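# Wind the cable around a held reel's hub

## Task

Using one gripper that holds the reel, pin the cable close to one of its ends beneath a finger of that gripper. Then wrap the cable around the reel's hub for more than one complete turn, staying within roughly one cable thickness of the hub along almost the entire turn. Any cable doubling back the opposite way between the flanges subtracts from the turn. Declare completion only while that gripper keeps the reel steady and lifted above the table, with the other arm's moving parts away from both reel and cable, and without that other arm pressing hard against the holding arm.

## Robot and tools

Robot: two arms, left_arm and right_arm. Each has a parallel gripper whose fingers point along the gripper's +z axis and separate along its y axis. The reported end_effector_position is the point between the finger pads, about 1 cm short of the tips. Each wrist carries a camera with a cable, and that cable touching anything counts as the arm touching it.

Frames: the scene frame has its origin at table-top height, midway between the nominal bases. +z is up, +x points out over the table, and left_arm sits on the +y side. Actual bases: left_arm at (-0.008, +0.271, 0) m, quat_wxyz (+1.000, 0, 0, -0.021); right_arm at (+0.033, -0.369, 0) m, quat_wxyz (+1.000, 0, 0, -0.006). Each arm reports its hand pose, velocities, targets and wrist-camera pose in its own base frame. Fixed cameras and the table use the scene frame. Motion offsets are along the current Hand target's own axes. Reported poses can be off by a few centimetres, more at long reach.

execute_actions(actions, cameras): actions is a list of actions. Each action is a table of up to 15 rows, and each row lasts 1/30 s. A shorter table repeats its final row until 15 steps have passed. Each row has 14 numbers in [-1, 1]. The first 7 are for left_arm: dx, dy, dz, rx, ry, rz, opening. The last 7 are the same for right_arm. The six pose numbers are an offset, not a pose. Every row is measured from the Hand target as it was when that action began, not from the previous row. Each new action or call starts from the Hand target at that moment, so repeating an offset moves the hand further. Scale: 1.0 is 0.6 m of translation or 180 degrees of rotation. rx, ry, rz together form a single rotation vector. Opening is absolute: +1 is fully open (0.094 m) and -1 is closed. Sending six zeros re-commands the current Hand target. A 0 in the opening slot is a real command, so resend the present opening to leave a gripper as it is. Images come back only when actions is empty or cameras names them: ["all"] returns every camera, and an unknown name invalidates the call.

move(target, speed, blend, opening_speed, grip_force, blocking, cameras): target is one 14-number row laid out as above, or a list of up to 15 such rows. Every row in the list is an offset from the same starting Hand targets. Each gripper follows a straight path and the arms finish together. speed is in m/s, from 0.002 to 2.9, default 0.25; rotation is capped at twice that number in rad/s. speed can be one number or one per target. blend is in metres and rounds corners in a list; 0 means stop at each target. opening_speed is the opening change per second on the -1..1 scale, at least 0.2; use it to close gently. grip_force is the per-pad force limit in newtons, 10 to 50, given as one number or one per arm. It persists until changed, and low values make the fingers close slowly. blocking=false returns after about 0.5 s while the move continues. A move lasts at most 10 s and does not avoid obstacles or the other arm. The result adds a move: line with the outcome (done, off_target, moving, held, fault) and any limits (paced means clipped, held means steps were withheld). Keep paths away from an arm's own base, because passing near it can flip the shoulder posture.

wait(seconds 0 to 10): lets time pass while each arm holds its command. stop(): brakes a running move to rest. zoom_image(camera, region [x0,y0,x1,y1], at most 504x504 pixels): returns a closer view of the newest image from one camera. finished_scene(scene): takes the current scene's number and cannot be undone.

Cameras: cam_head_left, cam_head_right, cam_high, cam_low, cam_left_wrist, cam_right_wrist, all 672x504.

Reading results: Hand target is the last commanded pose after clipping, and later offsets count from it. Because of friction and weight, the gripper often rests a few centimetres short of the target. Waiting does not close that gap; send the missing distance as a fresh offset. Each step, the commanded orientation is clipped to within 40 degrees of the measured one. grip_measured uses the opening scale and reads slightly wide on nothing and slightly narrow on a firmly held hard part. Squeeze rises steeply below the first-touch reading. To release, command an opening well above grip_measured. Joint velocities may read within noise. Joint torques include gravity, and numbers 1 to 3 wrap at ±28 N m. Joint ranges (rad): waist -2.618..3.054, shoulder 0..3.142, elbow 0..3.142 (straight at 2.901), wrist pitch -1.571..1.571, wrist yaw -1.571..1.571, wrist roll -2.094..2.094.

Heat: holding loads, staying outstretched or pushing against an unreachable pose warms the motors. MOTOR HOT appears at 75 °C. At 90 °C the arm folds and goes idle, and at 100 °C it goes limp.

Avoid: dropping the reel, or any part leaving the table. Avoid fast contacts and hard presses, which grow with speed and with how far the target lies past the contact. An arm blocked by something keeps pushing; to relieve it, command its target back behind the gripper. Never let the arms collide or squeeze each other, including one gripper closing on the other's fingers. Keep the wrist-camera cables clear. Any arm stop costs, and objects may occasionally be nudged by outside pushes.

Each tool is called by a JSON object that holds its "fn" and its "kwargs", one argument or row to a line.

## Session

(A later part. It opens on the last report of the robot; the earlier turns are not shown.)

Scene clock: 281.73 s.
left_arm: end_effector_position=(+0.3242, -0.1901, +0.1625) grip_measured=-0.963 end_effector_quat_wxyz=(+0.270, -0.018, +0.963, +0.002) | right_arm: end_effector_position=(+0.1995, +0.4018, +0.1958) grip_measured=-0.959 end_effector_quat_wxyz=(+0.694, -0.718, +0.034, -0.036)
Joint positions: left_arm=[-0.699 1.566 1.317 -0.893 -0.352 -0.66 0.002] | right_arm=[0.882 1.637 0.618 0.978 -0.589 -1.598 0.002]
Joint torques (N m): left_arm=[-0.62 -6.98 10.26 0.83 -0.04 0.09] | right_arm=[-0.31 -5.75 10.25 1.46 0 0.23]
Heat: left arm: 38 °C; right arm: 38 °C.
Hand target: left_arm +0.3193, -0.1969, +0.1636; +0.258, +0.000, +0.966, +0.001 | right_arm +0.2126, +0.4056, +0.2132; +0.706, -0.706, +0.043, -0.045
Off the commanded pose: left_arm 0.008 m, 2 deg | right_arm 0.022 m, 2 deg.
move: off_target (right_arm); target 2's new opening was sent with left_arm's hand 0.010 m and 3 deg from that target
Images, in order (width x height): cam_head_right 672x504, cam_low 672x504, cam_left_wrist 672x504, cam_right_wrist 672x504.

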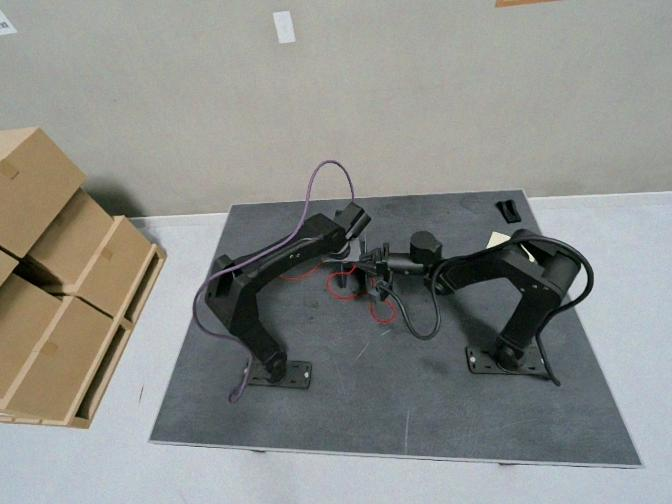

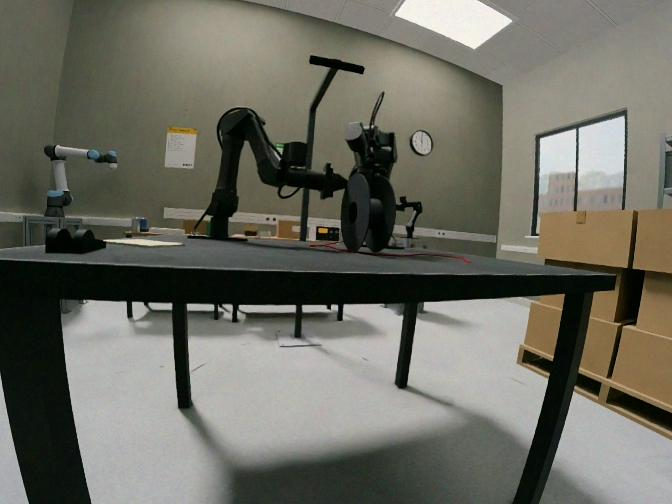

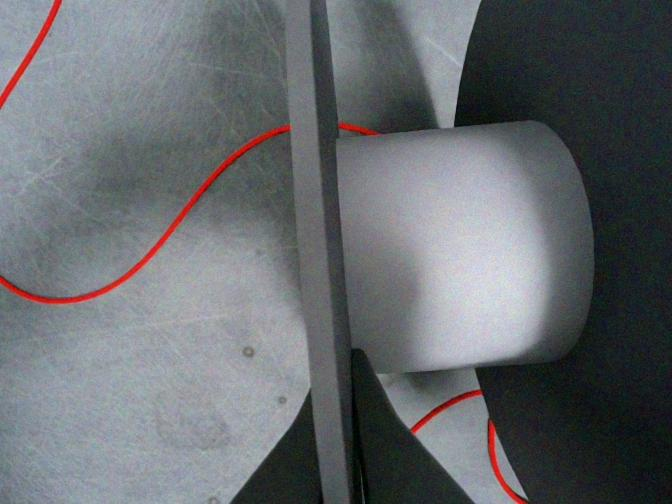

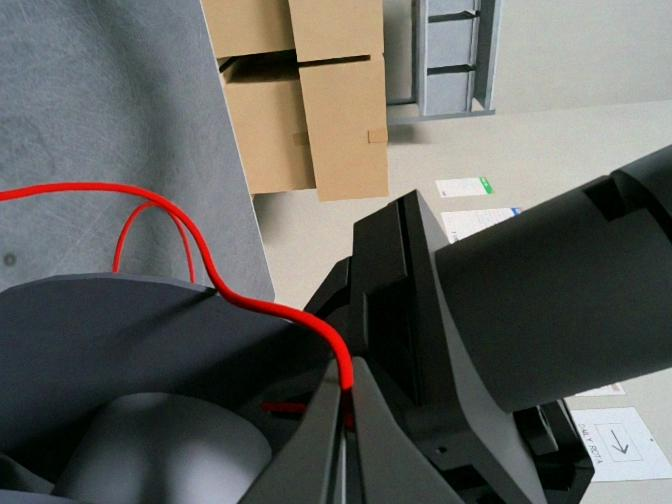

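{"fn": "move", "kwargs": {
  "target": [
    [-0.064,0,0.055,0,0,0,-1,-0.15,0,0,0,0,0,-1],
    [-0.064,0,0.055,0,0,0,-1,-0.15,0,-0.3,0,0,0,-1],
    [-0.064,0,0.055,0,0,0,-1,0.244,-0.1,-0.4,-0.262,0.534,0.535,-1]
  ],
  "speed": 0.2,
  "cameras": ["cam_right_wrist","cam_head_right","cam_left_wrist"]
}}

Scene clock: 293.97 s.
left_arm: end_effector_position=(+0.3601, -0.2003, +0.1618) grip_measured=-0.963 end_effector_quat_wxyz=(+0.264, -0.004, +0.964, -0.014) | right_arm: end_effector_position=(+0.3265, +0.1466, +0.2607) grip_measured=-0.959 end_effector_quat_wxyz=(+0.143, -0.386, +0.912, -0.002)
Joint positions: left_arm=[-0.633 1.68 1.435 -0.867 -0.285 -0.574 0.002] | right_arm=[0.425 1.75 2.018 -1.553 0.012 -0.377 0.002]
Joint torques (N m): left_arm=[0.66 -5.96 9.68 1.2 -0.17 0.15] | right_arm=[-0.59 -6.39 10.45 0.41 -0.06 0.09]
Heat: left arm: 38 °C; right arm: 38 °C.
Hand target: left_arm +0.3691, -0.1968, +0.1542; +0.258, +0.000, +0.966, +0.001 | right_arm +0.3278, +0.1492, +0.2735; -0.001, -0.382, +0.924, +0.000
Off the commanded pose: left_arm 0.012 m, 2 deg | right_arm 0.013 m, 17 deg.
joint sent to its limit (right arm) — joint 4 (wrist pitch), lower limit. The joint targets are off in position and orientation.
move: off_target (left_arm, right_arm)
Images, in order (width x height): cam_head_right 672x504, cam_left_wrist 672x504, cam_right_wrist 672x504.

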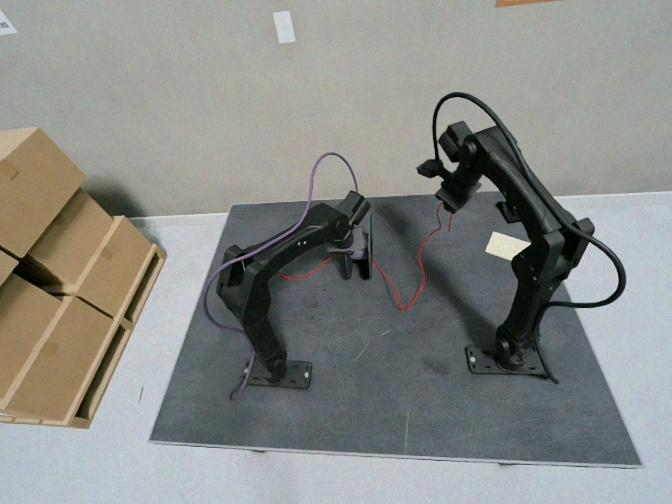

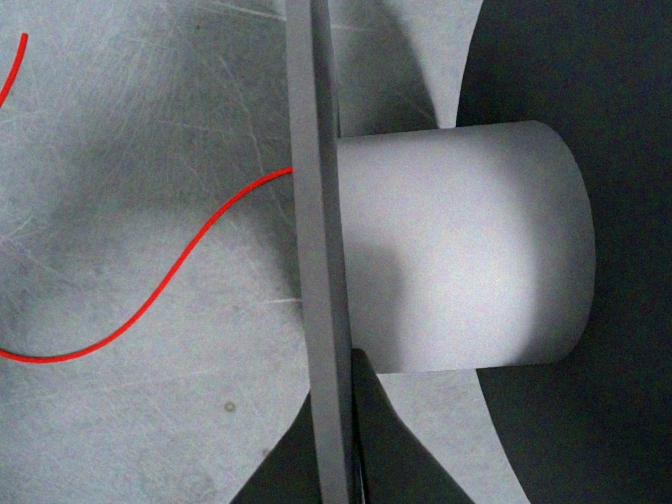

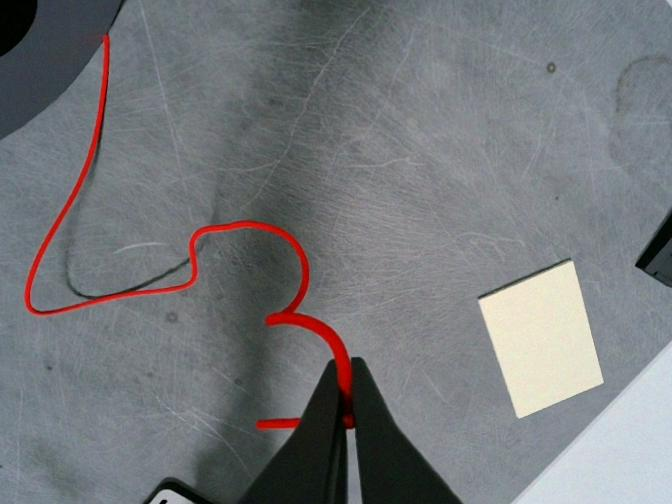

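{"fn": "move", "kwargs": {
  "target": [
    [-0.07,0,-0.12,0,0,0,-1,0,0,0,0,0,0,-1],
    [-0.017,-0.102,-0.163,-0.074,-0.445,0.556,-1,0,0,0,0,0,0,-1]
  ],
  "speed": 0.2,
  "cameras": ["cam_low","cam_head_right","cam_left_wrist","cam_high"]
}}

Scene clock: 302.57 s.
left_arm: end_effector_position=(+0.3271, -0.2571, +0.2098) grip_measured=-0.963 end_effector_quat_wxyz=(+0.602, +0.696, +0.301, +0.250) | right_arm: end_effector_position=(+0.3265, +0.1466, +0.2607) grip_measured=-0.959 end_effector_quat_wxyz=(+0.143, -0.386, +0.912, -0.002)
Joint positions: left_arm=[-0.593 1.307 0.546 0.607 0.174 1.583 0.002] | right_arm=[0.425 1.75 2.018 -1.553 0.012 -0.377 0.002]
Joint torques (N m): left_arm=[0.42 -5.61 6.83 3.68 0.18 -0.04] | right_arm=[-0.59 -6.38 10.28 0.41 -0.06 0.09]
Motor temperatures (°C): left_arm=[26 36 37 34 25 27 29] | right_arm=[28 37 39 33 27 29 30]
Heat: left arm: 37 °C; right arm: 39 °C.
Hand target: left_arm +0.3292, -0.2581, +0.2439; +0.653, +0.653, +0.272, +0.272 | right_arm +0.3278, +0.1492, +0.2735; -0.001, -0.382, +0.924, +0.000
Off the commanded pose: left_arm 0.034 m, 9 deg | right_arm 0.013 m, 17 deg.
joint sent to its limit (right arm) — joint 4 (wrist pitch), lower limit. The joint targets are off in position and orientation.
move: off_target (left_arm, right_arm)
Images, in order (width x height): cam_head_right 672x504, cam_high 672x504, cam_low 672x504, cam_left_wrist 672x504.

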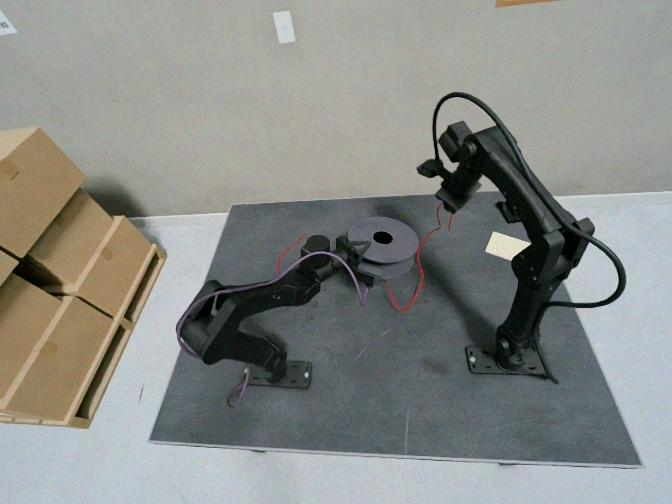

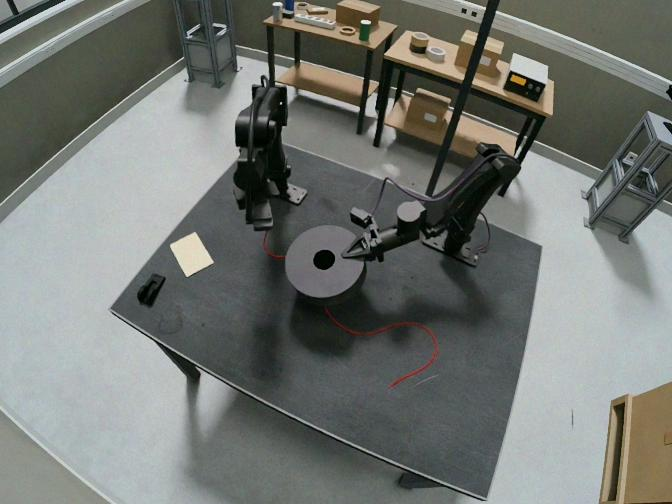

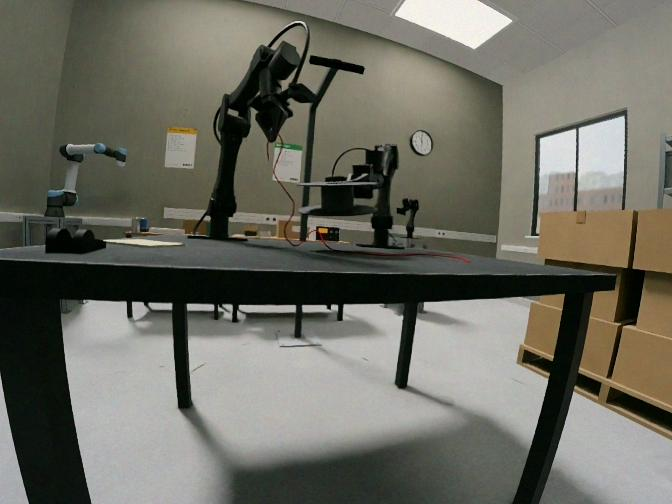

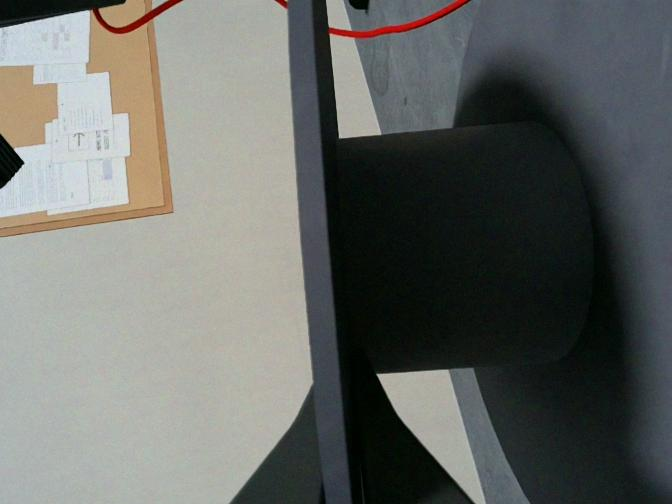

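{"fn": "move", "kwargs": {
  "target": [-0.095,0,-0.095,0,0,0,-1,-0.259,-0.141,0.117,0,0,0,-1],
  "speed": 0.2,
  "cameras": ["cam_low","cam_head_right","cam_high"]
}}

Scene clock: 304.97 s.
left_arm: end_effector_position=(+0.2536, -0.2619, +0.2313) grip_measured=-0.963 end_effector_quat_wxyz=(+0.634, +0.669, +0.274, +0.272) | right_arm: end_effector_position=(+0.4858, +0.1967, +0.1857) grip_measured=-0.959 end_effector_quat_wxyz=(+0.175, -0.373, +0.911, -0.006)
Joint positions: left_arm=[-0.831 1.026 0.372 0.607 -0.055 1.584 0.002] | right_arm=[0.387 2.474 2.817 -1.562 0.012 -0.392 0.002]
Joint torques (N m): left_arm=[-0.29 -6.06 7.15 2.3 -0.06 -0.09] | right_arm=[-0.34 -11.44 9.95 0.87 -0.07 -0.08]
Heat: left arm: 37 °C; right arm: 39 °C.
Hand target: left_arm +0.2486, -0.2585, +0.2440; +0.653, +0.653, +0.272, +0.272 | right_arm +0.4975, +0.1990, +0.2030; -0.001, -0.382, +0.924, +0.000
Off the commanded pose: left_arm 0.014 m, 3 deg | right_arm 0.021 m, 20 deg.
elbow stopped short (right arm): the move would have taken joint 3 (elbow) straighter than the controller allows.
move: off_target (left_arm, right_arm)
Images, in order (width x height): cam_head_right 672x504, cam_high 672x504, cam_low 672x504.

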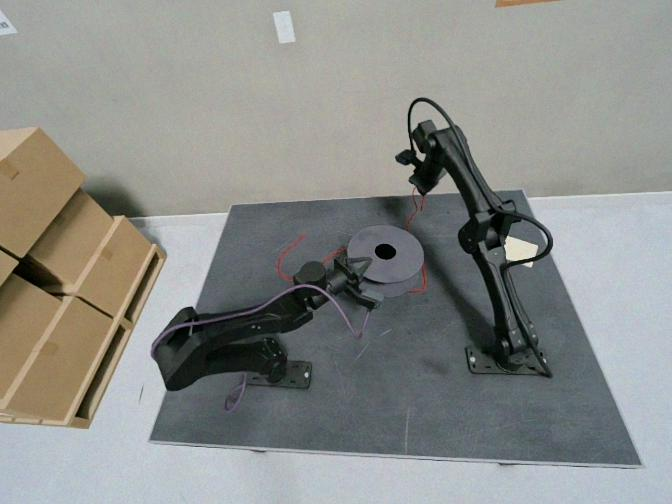

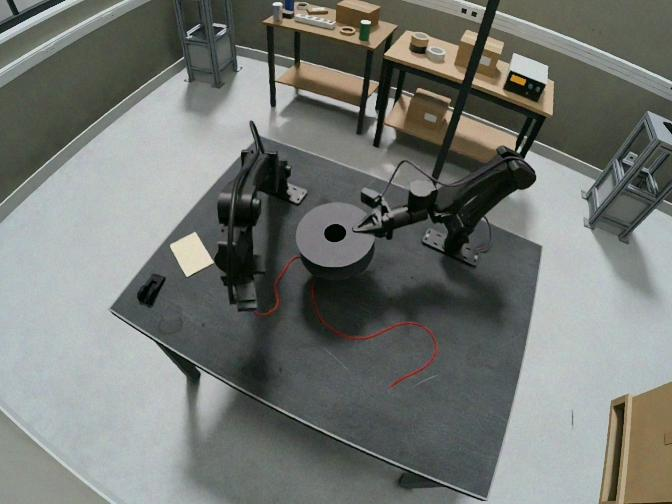

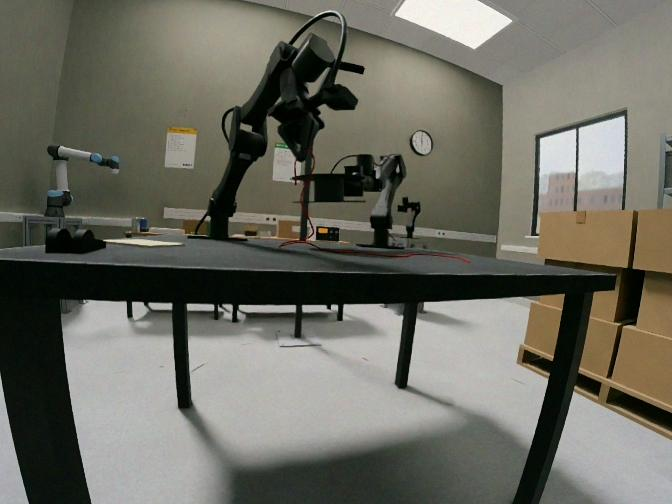

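{"fn": "move", "kwargs": {
  "target": [0,-0.21,0,0,0,0,-1,0,0,0,0,0,0,-1],
  "speed": 0.12,
  "cameras": ["cam_low"]
}}

{"fn": "zoom_image", "kwargs": {
  "camera": "cam_low",
  "region": [260, 140, 440, 270]
}}

Scene clock: 306.83 s.
left_arm: end_effector_position=(+0.2486, -0.2618, +0.1138) grip_measured=-0.963 end_effector_quat_wxyz=(+0.626, +0.681, +0.272, +0.265) | right_arm: end_effector_position=(+0.4858, +0.1967, +0.1857) grip_measured=-0.959 end_effector_quat_wxyz=(+0.175, -0.373, +0.911, -0.006)
Joint positions: left_arm=[-0.837 1.72 0.116 1.528 -0.047 1.588 0.002] | right_arm=[0.387 2.474 2.817 -1.562 0.012 -0.392 0.002]
Joint torques (N m): left_arm=[-0.32 -4.27 2.06 2.66 -0.05 -0.14] | right_arm=[-0.49 -11.4 9.89 0.92 -0.09 -0.05]
Heat: left arm: 37 °C; right arm: 39 °C.
Hand target: left_arm +0.2485, -0.2585, +0.1180; +0.653, +0.653, +0.272, +0.272 | right_arm +0.4975, +0.1990, +0.2030; -0.001, -0.382, +0.924, +0.000
Off the commanded pose: left_arm 0.005 m, 5 deg | right_arm 0.021 m, 20 deg.
elbow stopped short (right arm): the move would have taken joint 3 (elbow) straighter than the controller allows.
joint sent to its limit (left arm) — joint 4 (wrist pitch), upper limit. The joint targets are off in position and orientation.
move: off_target (left_arm, right_arm)
Images, in order (width x height): cam_low 672x504.

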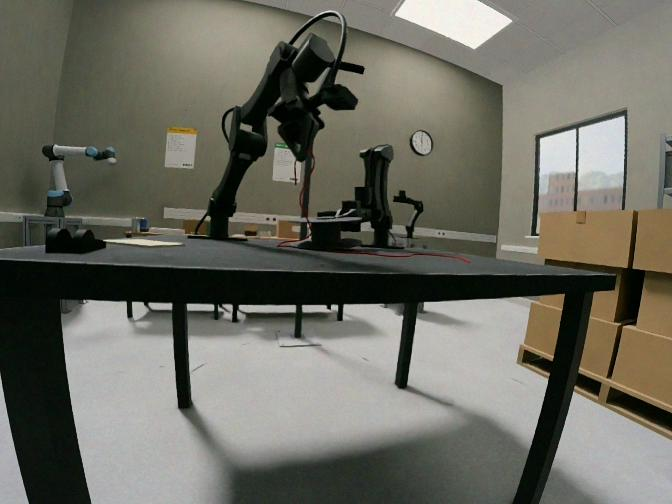

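Scaled by 2.800.

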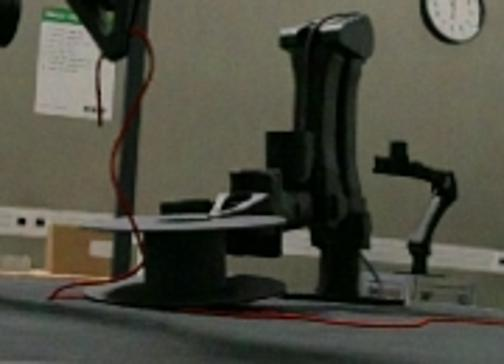

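{"fn": "move", "kwargs": {
  "target": [0,-0.022,0,0,0,0,-1,0,0,0,0,0,0,-1],
  "speed": 0.04
}}

{"fn": "move", "kwargs": {
  "target": [0,-0.018,0,0,0,0,-1,0,0,0,0,0,0,-1],
  "speed": 0.04,
  "cameras": ["cam_low"]
}}

{"fn": "zoom_image", "kwargs": {
  "camera": "cam_low",
  "region": [260, 190, 400, 270]
}}

Scene clock: 308.33 s.
left_arm: end_effector_position=(+0.2487, -0.2622, +0.1116) grip_measured=-0.963 end_effector_quat_wxyz=(+0.626, +0.681, +0.272, +0.264) | right_arm: end_effector_position=(+0.4858, +0.1967, +0.1857) grip_measured=-0.959 end_effector_quat_wxyz=(+0.175, -0.373, +0.911, -0.006)
Joint positions: left_arm=[-0.837 1.744 0.116 1.552 -0.045 1.588 0.002] | right_arm=[0.387 2.474 2.817 -1.562 0.012 -0.392 0.002]
Joint torques (N m): left_arm=[-0.35 -3.12 1.91 2.41 -0.05 -0.15] | right_arm=[-0.53 -11.62 9.85 0.91 -0.1 -0.15]
Heat: left arm: 37 °C; right arm: 38 °C.
Hand target: left_arm +0.2485, -0.2585, +0.1048; +0.653, +0.653, +0.272, +0.272 | right_arm +0.4975, +0.1990, +0.2030; -0.001, -0.382, +0.924, +0.000
Off the commanded pose: left_arm 0.008 m, 5 deg | right_arm 0.021 m, 20 deg.
elbow stopped short (right arm): the move would have taken joint 3 (elbow) straighter than the controller allows.
joint sent to its limit (left arm) — joint 4 (wrist pitch), upper limit. The joint targets are off in position and orientation.
move: off_target (left_arm, right_arm)

Scene clock: 309.97 s.
left_arm: end_effector_position=(+0.2487, -0.2622, +0.1090) grip_measured=-0.963 end_effector_quat_wxyz=(+0.624, +0.683, +0.272, +0.264) | right_arm: end_effector_position=(+0.4858, +0.1967, +0.1857) grip_measured=-0.959 end_effector_quat_wxyz=(+0.175, -0.373, +0.911, -0.006)
Joint positions: left_arm=[-0.837 1.755 0.116 1.557 -0.045 1.588 0.002] | right_arm=[0.387 2.474 2.817 -1.562 0.012 -0.392 0.002]
Joint torques (N m): left_arm=[-0.32 -1.52 1.87 2.36 -0.05 -0.17] | right_arm=[-0.38 -11.55 10.07 0.91 -0.1 -0.11]
Heat: left arm: 37 °C; right arm: 38 °C.
Hand target: left_arm +0.2485, -0.2584, +0.0940; +0.653, +0.653, +0.272, +0.272 | right_arm +0.4975, +0.1990, +0.2030; -0.001, -0.382, +0.924, +0.000
Off the commanded pose: left_arm 0.016 m, 5 deg | right_arm 0.021 m, 20 deg.
elbow stopped short (right arm): the move would have taken joint 3 (elbow) straighter than the controller allows.
joint sent to its limit (left arm) — joint 4 (wrist pitch), upper limit. The joint targets are off in position and orientation.
move: off_target (left_arm, right_arm)
Images, in order (width x height): cam_low 672x504.

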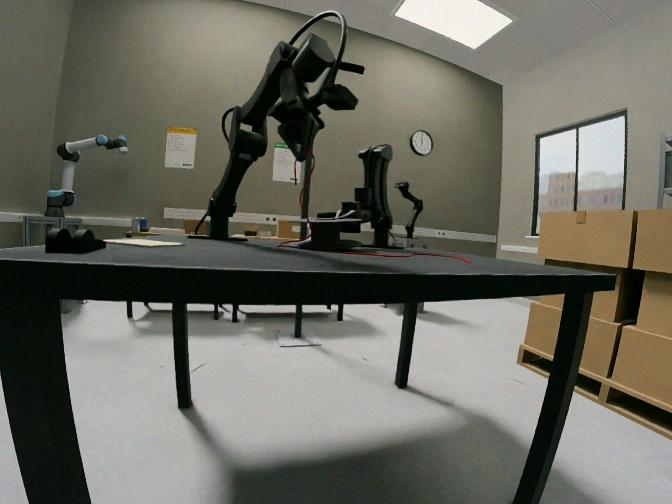

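Scaled by 3.600.

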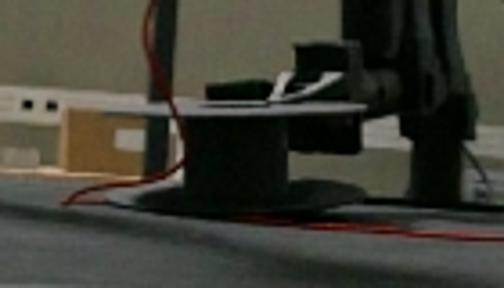

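{"fn": "move", "kwargs": {
  "target": [
    [0,0.024,0,0,0,0,-1,0,0,0,0,0,0,-1],
    [0,0.024,0,0,0,0,0.15,0,0,0,0,0,0,-1],
    [0,0.024,-0.035,0,0,0,0.15,0,0,0,0,0,0,-1],
    [-0.165,0.024,-0.03,0,0,0,0.15,0,0,0,0,0,0,-1]
  ],
  "speed": 0.06,
  "opening_speed": 0.5,
  "cameras": ["cam_low","cam_left_wrist","cam_head_right"]
}}

{"fn": "zoom_image", "kwargs": {
  "camera": "cam_low",
  "region": [260, 190, 400, 270]
}}

Scene clock: 318.60 s.
left_arm: end_effector_position=(+0.1619, -0.3113, +0.1008) grip_measured=+0.148 end_effector_quat_wxyz=(+0.617, +0.691, +0.264, +0.270) | right_arm: end_effector_position=(+0.4858, +0.1967, +0.1857) grip_measured=-0.959 end_effector_quat_wxyz=(+0.175, -0.373, +0.911, -0.006)
Joint positions: left_arm=[-1.383 1.806 0.136 1.557 -0.588 1.555 0.054] | right_arm=[0.387 2.474 2.817 -1.562 0.012 -0.392 0.002]
Joint torques (N m): left_arm=[-0.42 -4.79 4.98 2.24 -0.11 -0.23] | right_arm=[-0.34 -11.45 9.78 0.88 -0.07 -0.13]
Heat: left arm: 36 °C; right arm: 40 °C.
Hand target: left_arm +0.1660, -0.3161, +0.1085; +0.653, +0.653, +0.272, +0.272 | right_arm +0.4975, +0.1990, +0.2030; -0.001, -0.382, +0.924, +0.000
Off the commanded pose: left_arm 0.010 m, 6 deg | right_arm 0.021 m, 20 deg.
elbow stopped short (right arm): the move would have taken joint 3 (elbow) straighter than the controller allows.
joint sent to its limit (left arm) — joint 4 (wrist pitch), upper limit. The joint targets are off in position and orientation.
move: off_target (left_arm, right_arm); target 2's new opening was sent with left_arm's hand 0.004 m and 5 deg from that target
Images, in order (width x height): cam_head_right 672x504, cam_low 672x504, cam_left_wrist 672x504.

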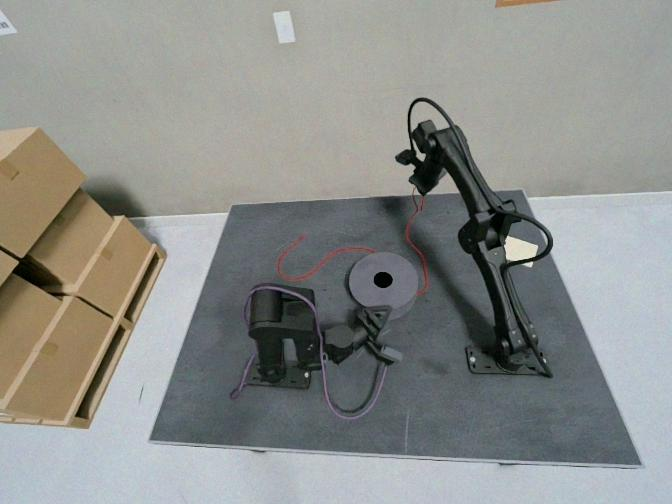

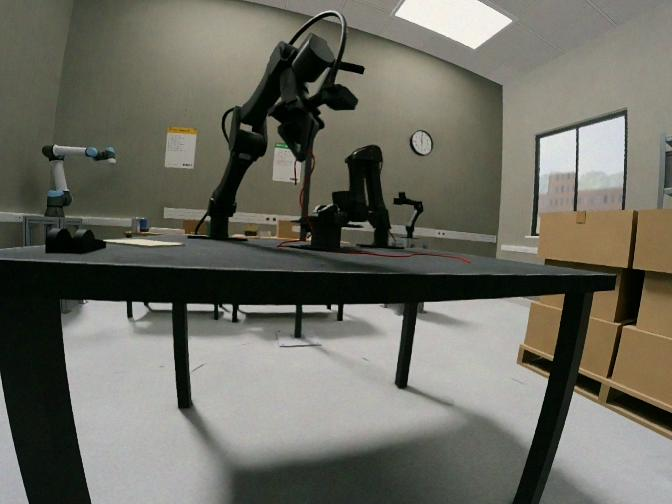

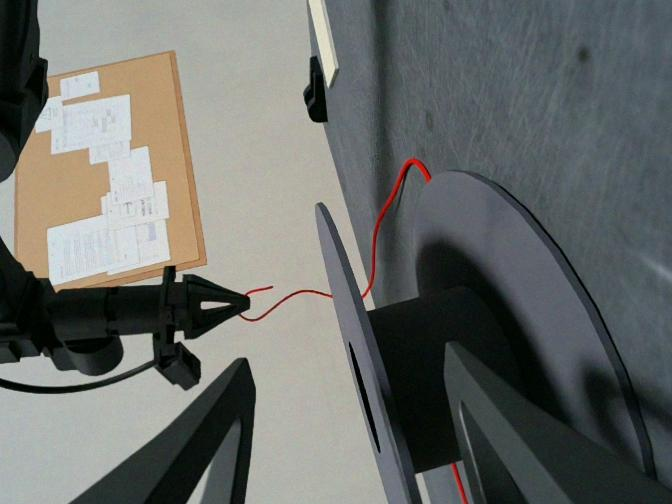

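Scaled by 3.600.

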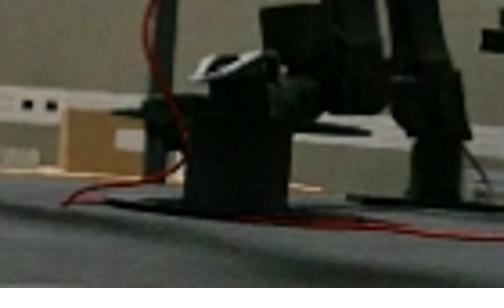

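{"fn": "zoom_image", "kwargs": {
  "camera": "cam_head_right",
  "region": [320, 230, 440, 370]
}}

{"fn": "zoom_image", "kwargs": {
  "camera": "cam_high",
  "region": [270, 150, 420, 290]
}}

Scaled by 3.600.

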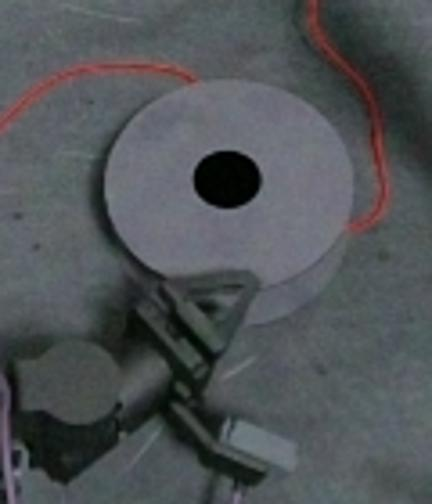

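This scene's latest camera images include none from cam_high. They are from: cam_head_right, cam_low, cam_left_wrist. cam_high's image comes with the result of a call that names it in "cameras".

{"fn": "move", "kwargs": {
  "target": [
    [0,0,0.045,0,0,0,0.15,0,0,0,0,0,0,-1],
    [0,0,0.045,0,0,0,-1,0,0,0,0,0,0,-1],
    [0,0.08,0.045,0,0,0,-1,0,0,0,0,0,0,-1],
    [0.236,0.08,0.091,0,0,0,-1,0,0,0,0,0,0,-1],
    [0.236,0.01,0.091,0,0,0,-1,0,0,0,0,0,0,-1]
  ],
  "speed": 0.1,
  "opening_speed": 0.7,
  "cameras": ["cam_low","cam_left_wrist","cam_head_right"]
}}

{"fn": "zoom_image", "kwargs": {
  "camera": "cam_head_right",
  "region": [320, 190, 440, 330]
}}

{"fn": "zoom_image", "kwargs": {
  "camera": "cam_low",
  "region": [260, 190, 400, 270]
}}

Scene clock: 327.40 s.
left_arm: end_effector_position=(+0.3041, -0.2496, +0.1082) grip_measured=-0.966 end_effector_quat_wxyz=(+0.625, +0.675, +0.284, +0.270) | right_arm: end_effector_position=(+0.4858, +0.1967, +0.1857) grip_measured=-0.959 end_effector_quat_wxyz=(+0.175, -0.373, +0.911, -0.006)
Joint positions: left_arm=[-0.627 1.843 0.245 1.524 0.137 1.589 0.002] | right_arm=[0.387 2.474 2.817 -1.562 0.012 -0.392 0.002]
Joint torques (N m): left_arm=[0.14 -4.46 4.23 2.69 0.1 -0.08] | right_arm=[-0.39 -11.58 9.74 0.95 -0.09 -0.07]
Heat: left arm: 36 °C; right arm: 41 °C.
Hand target: left_arm +0.3045, -0.2540, +0.1144; +0.653, +0.653, +0.272, +0.272 | right_arm +0.4975, +0.1990, +0.2030; -0.001, -0.382, +0.924, +0.000
Off the commanded pose: left_arm 0.008 m, 4 deg | right_arm 0.021 m, 20 deg.
elbow stopped short (right arm): the move would have taken joint 3 (elbow) straighter than the controller allows.
joint sent to its limit (left arm) — joint 4 (wrist pitch), upper limit. The joint targets are off in position and orientation.
move: off_target (left_arm, right_arm); target 2's new opening was sent with left_arm's hand 0.009 m and 5 deg from that target
Images, in order (width x height): cam_head_right 672x504, cam_low 672x504, cam_left_wrist 672x504.

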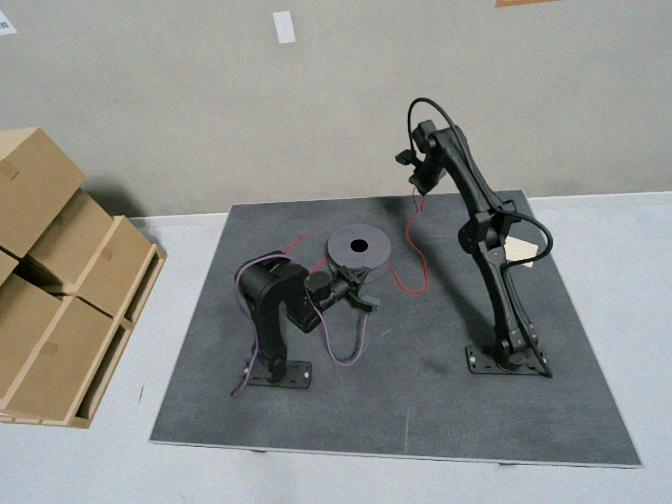

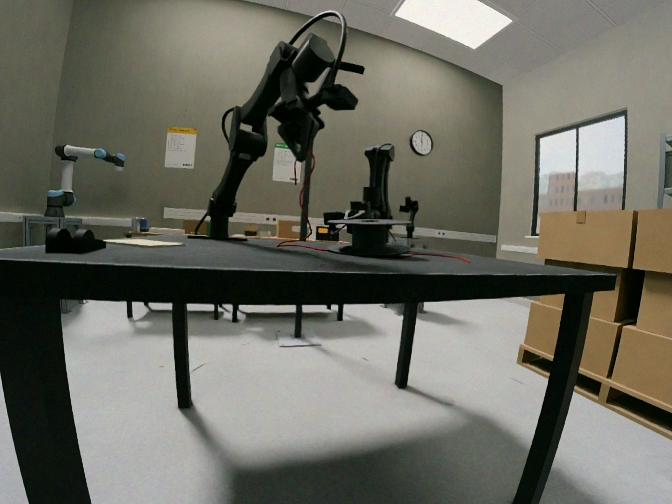

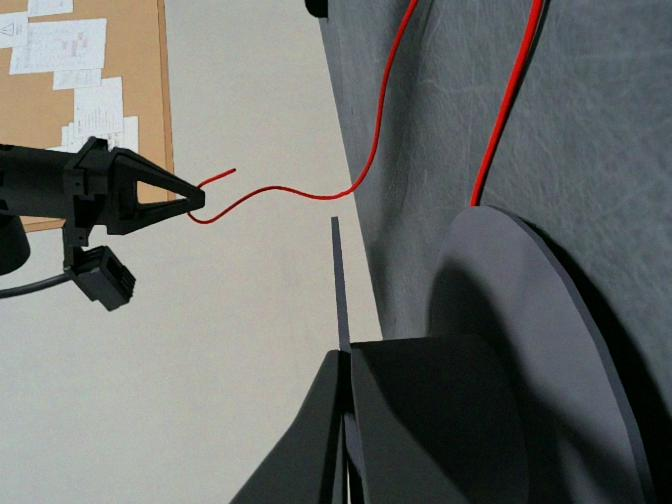

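Scaled by 3.600.

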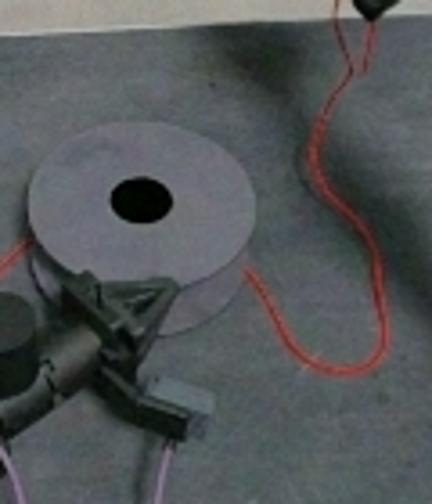

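Scaled by 3.600.

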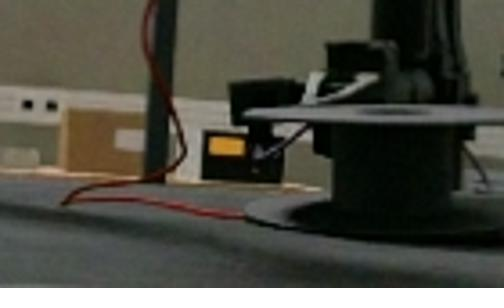

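{"fn": "move", "kwargs": {
  "target": [
    [0,0,0,0,0,0,-1,0.1,0.1,-0.05,0,-0.444,0,-1],
    [0,0,0,0,0,0,-1,0.161,0.236,0.0,0,-0.444,0,-1]
  ],
  "speed": 0.2,
  "cameras": ["all"]
}}

{"fn": "zoom_image", "kwargs": {
  "camera": "cam_head_right",
  "region": [320, 190, 440, 330]
}}

{"fn": "zoom_image", "kwargs": {
  "camera": "cam_low",
  "region": [260, 150, 400, 270]
}}

Scene clock: 333.17 s.
left_arm: end_effector_position=(+0.3041, -0.2496, +0.1082) grip_measured=-0.966 end_effector_quat_wxyz=(+0.625, +0.675, +0.284, +0.270) | right_arm: end_effector_position=(+0.3297, +0.2295, +0.1804) grip_measured=-0.959 end_effector_quat_wxyz=(+0.554, -0.294, +0.740, +0.243)
Joint positions: left_arm=[-0.627 1.843 0.245 1.524 0.137 1.589 0.002] | right_arm=[0.467 1.285 0.533 0.467 -0.313 -0.055 0.002]
Joint torques (N m): left_arm=[0.13 -4.48 4.22 2.68 0.1 -0.08] | right_arm=[0.23 -5.93 5.31 2.32 0.06 0.05]
Heat: left arm: 38 °C; right arm: 41 °C.
Hand target: left_arm +0.3045, -0.2540, +0.1144; +0.653, +0.653, +0.272, +0.272 | right_arm +0.3291, +0.2311, +0.2033; +0.593, -0.292, +0.709, +0.245
Off the commanded pose: left_arm 0.008 m, 4 deg | right_arm 0.023 m, 6 deg.
joint sent to its limit (left arm) — joint 4 (wrist pitch), upper limit. The joint targets are off in position and orientation.
move: off_target (left_arm, right_arm)

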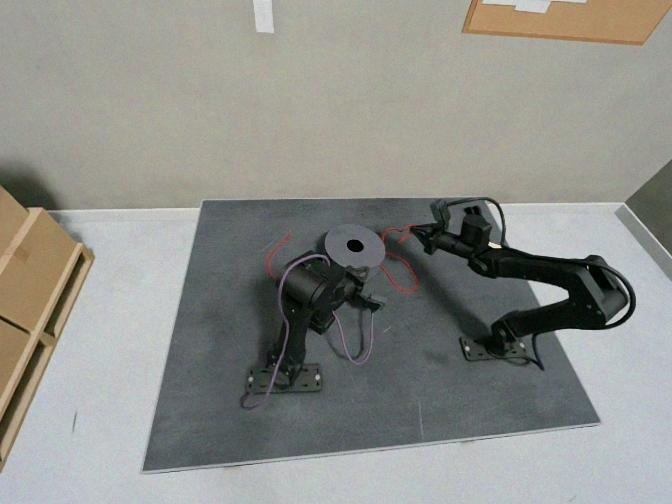

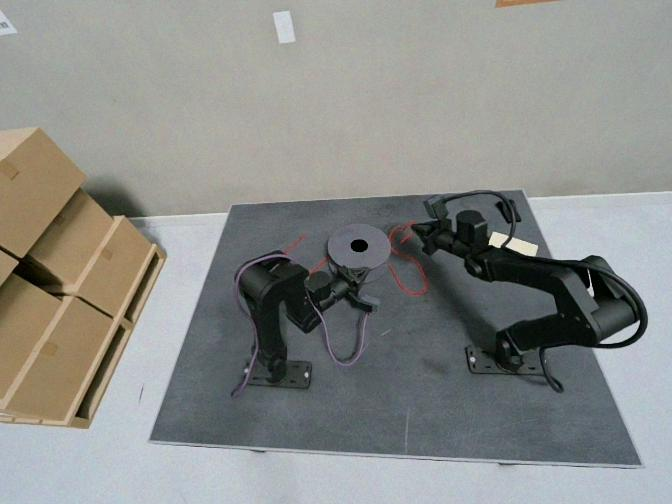

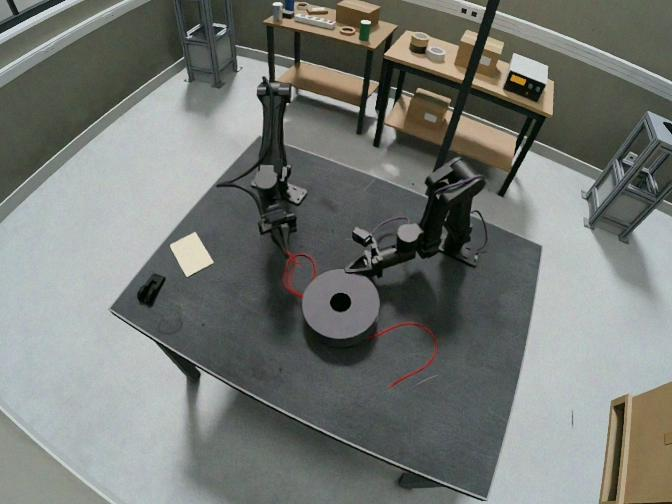

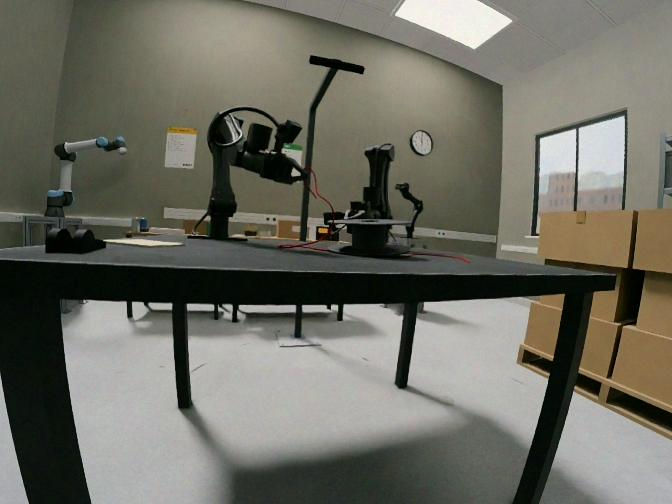

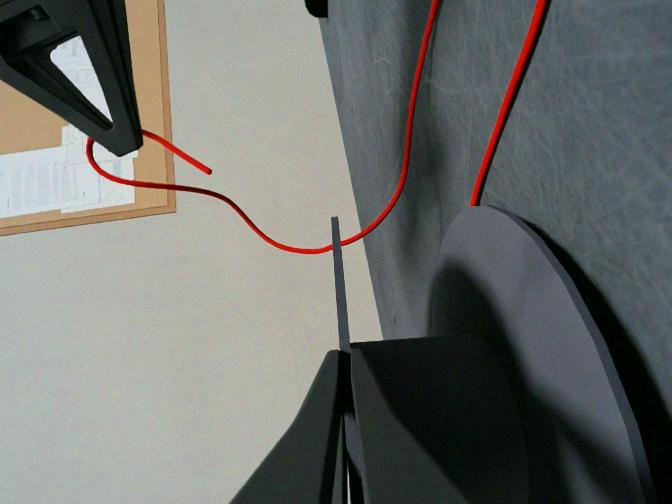

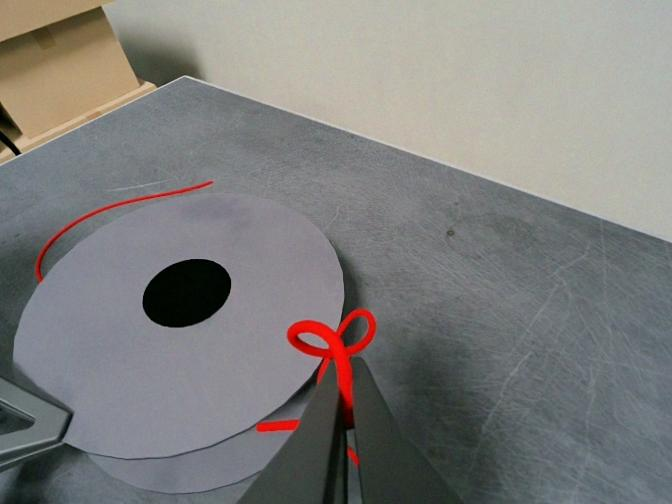

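Scaled by 3.600.

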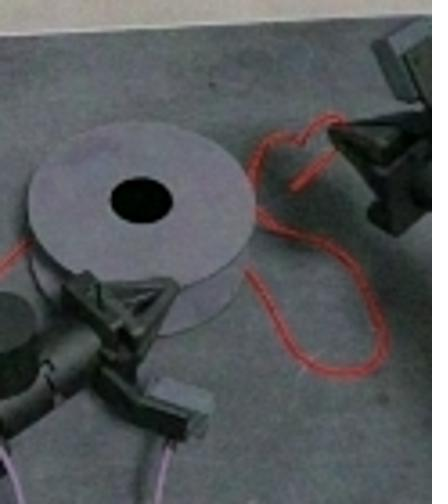

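Scaled by 3.600.

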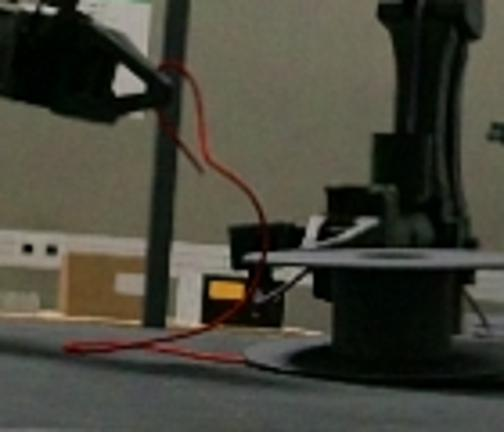

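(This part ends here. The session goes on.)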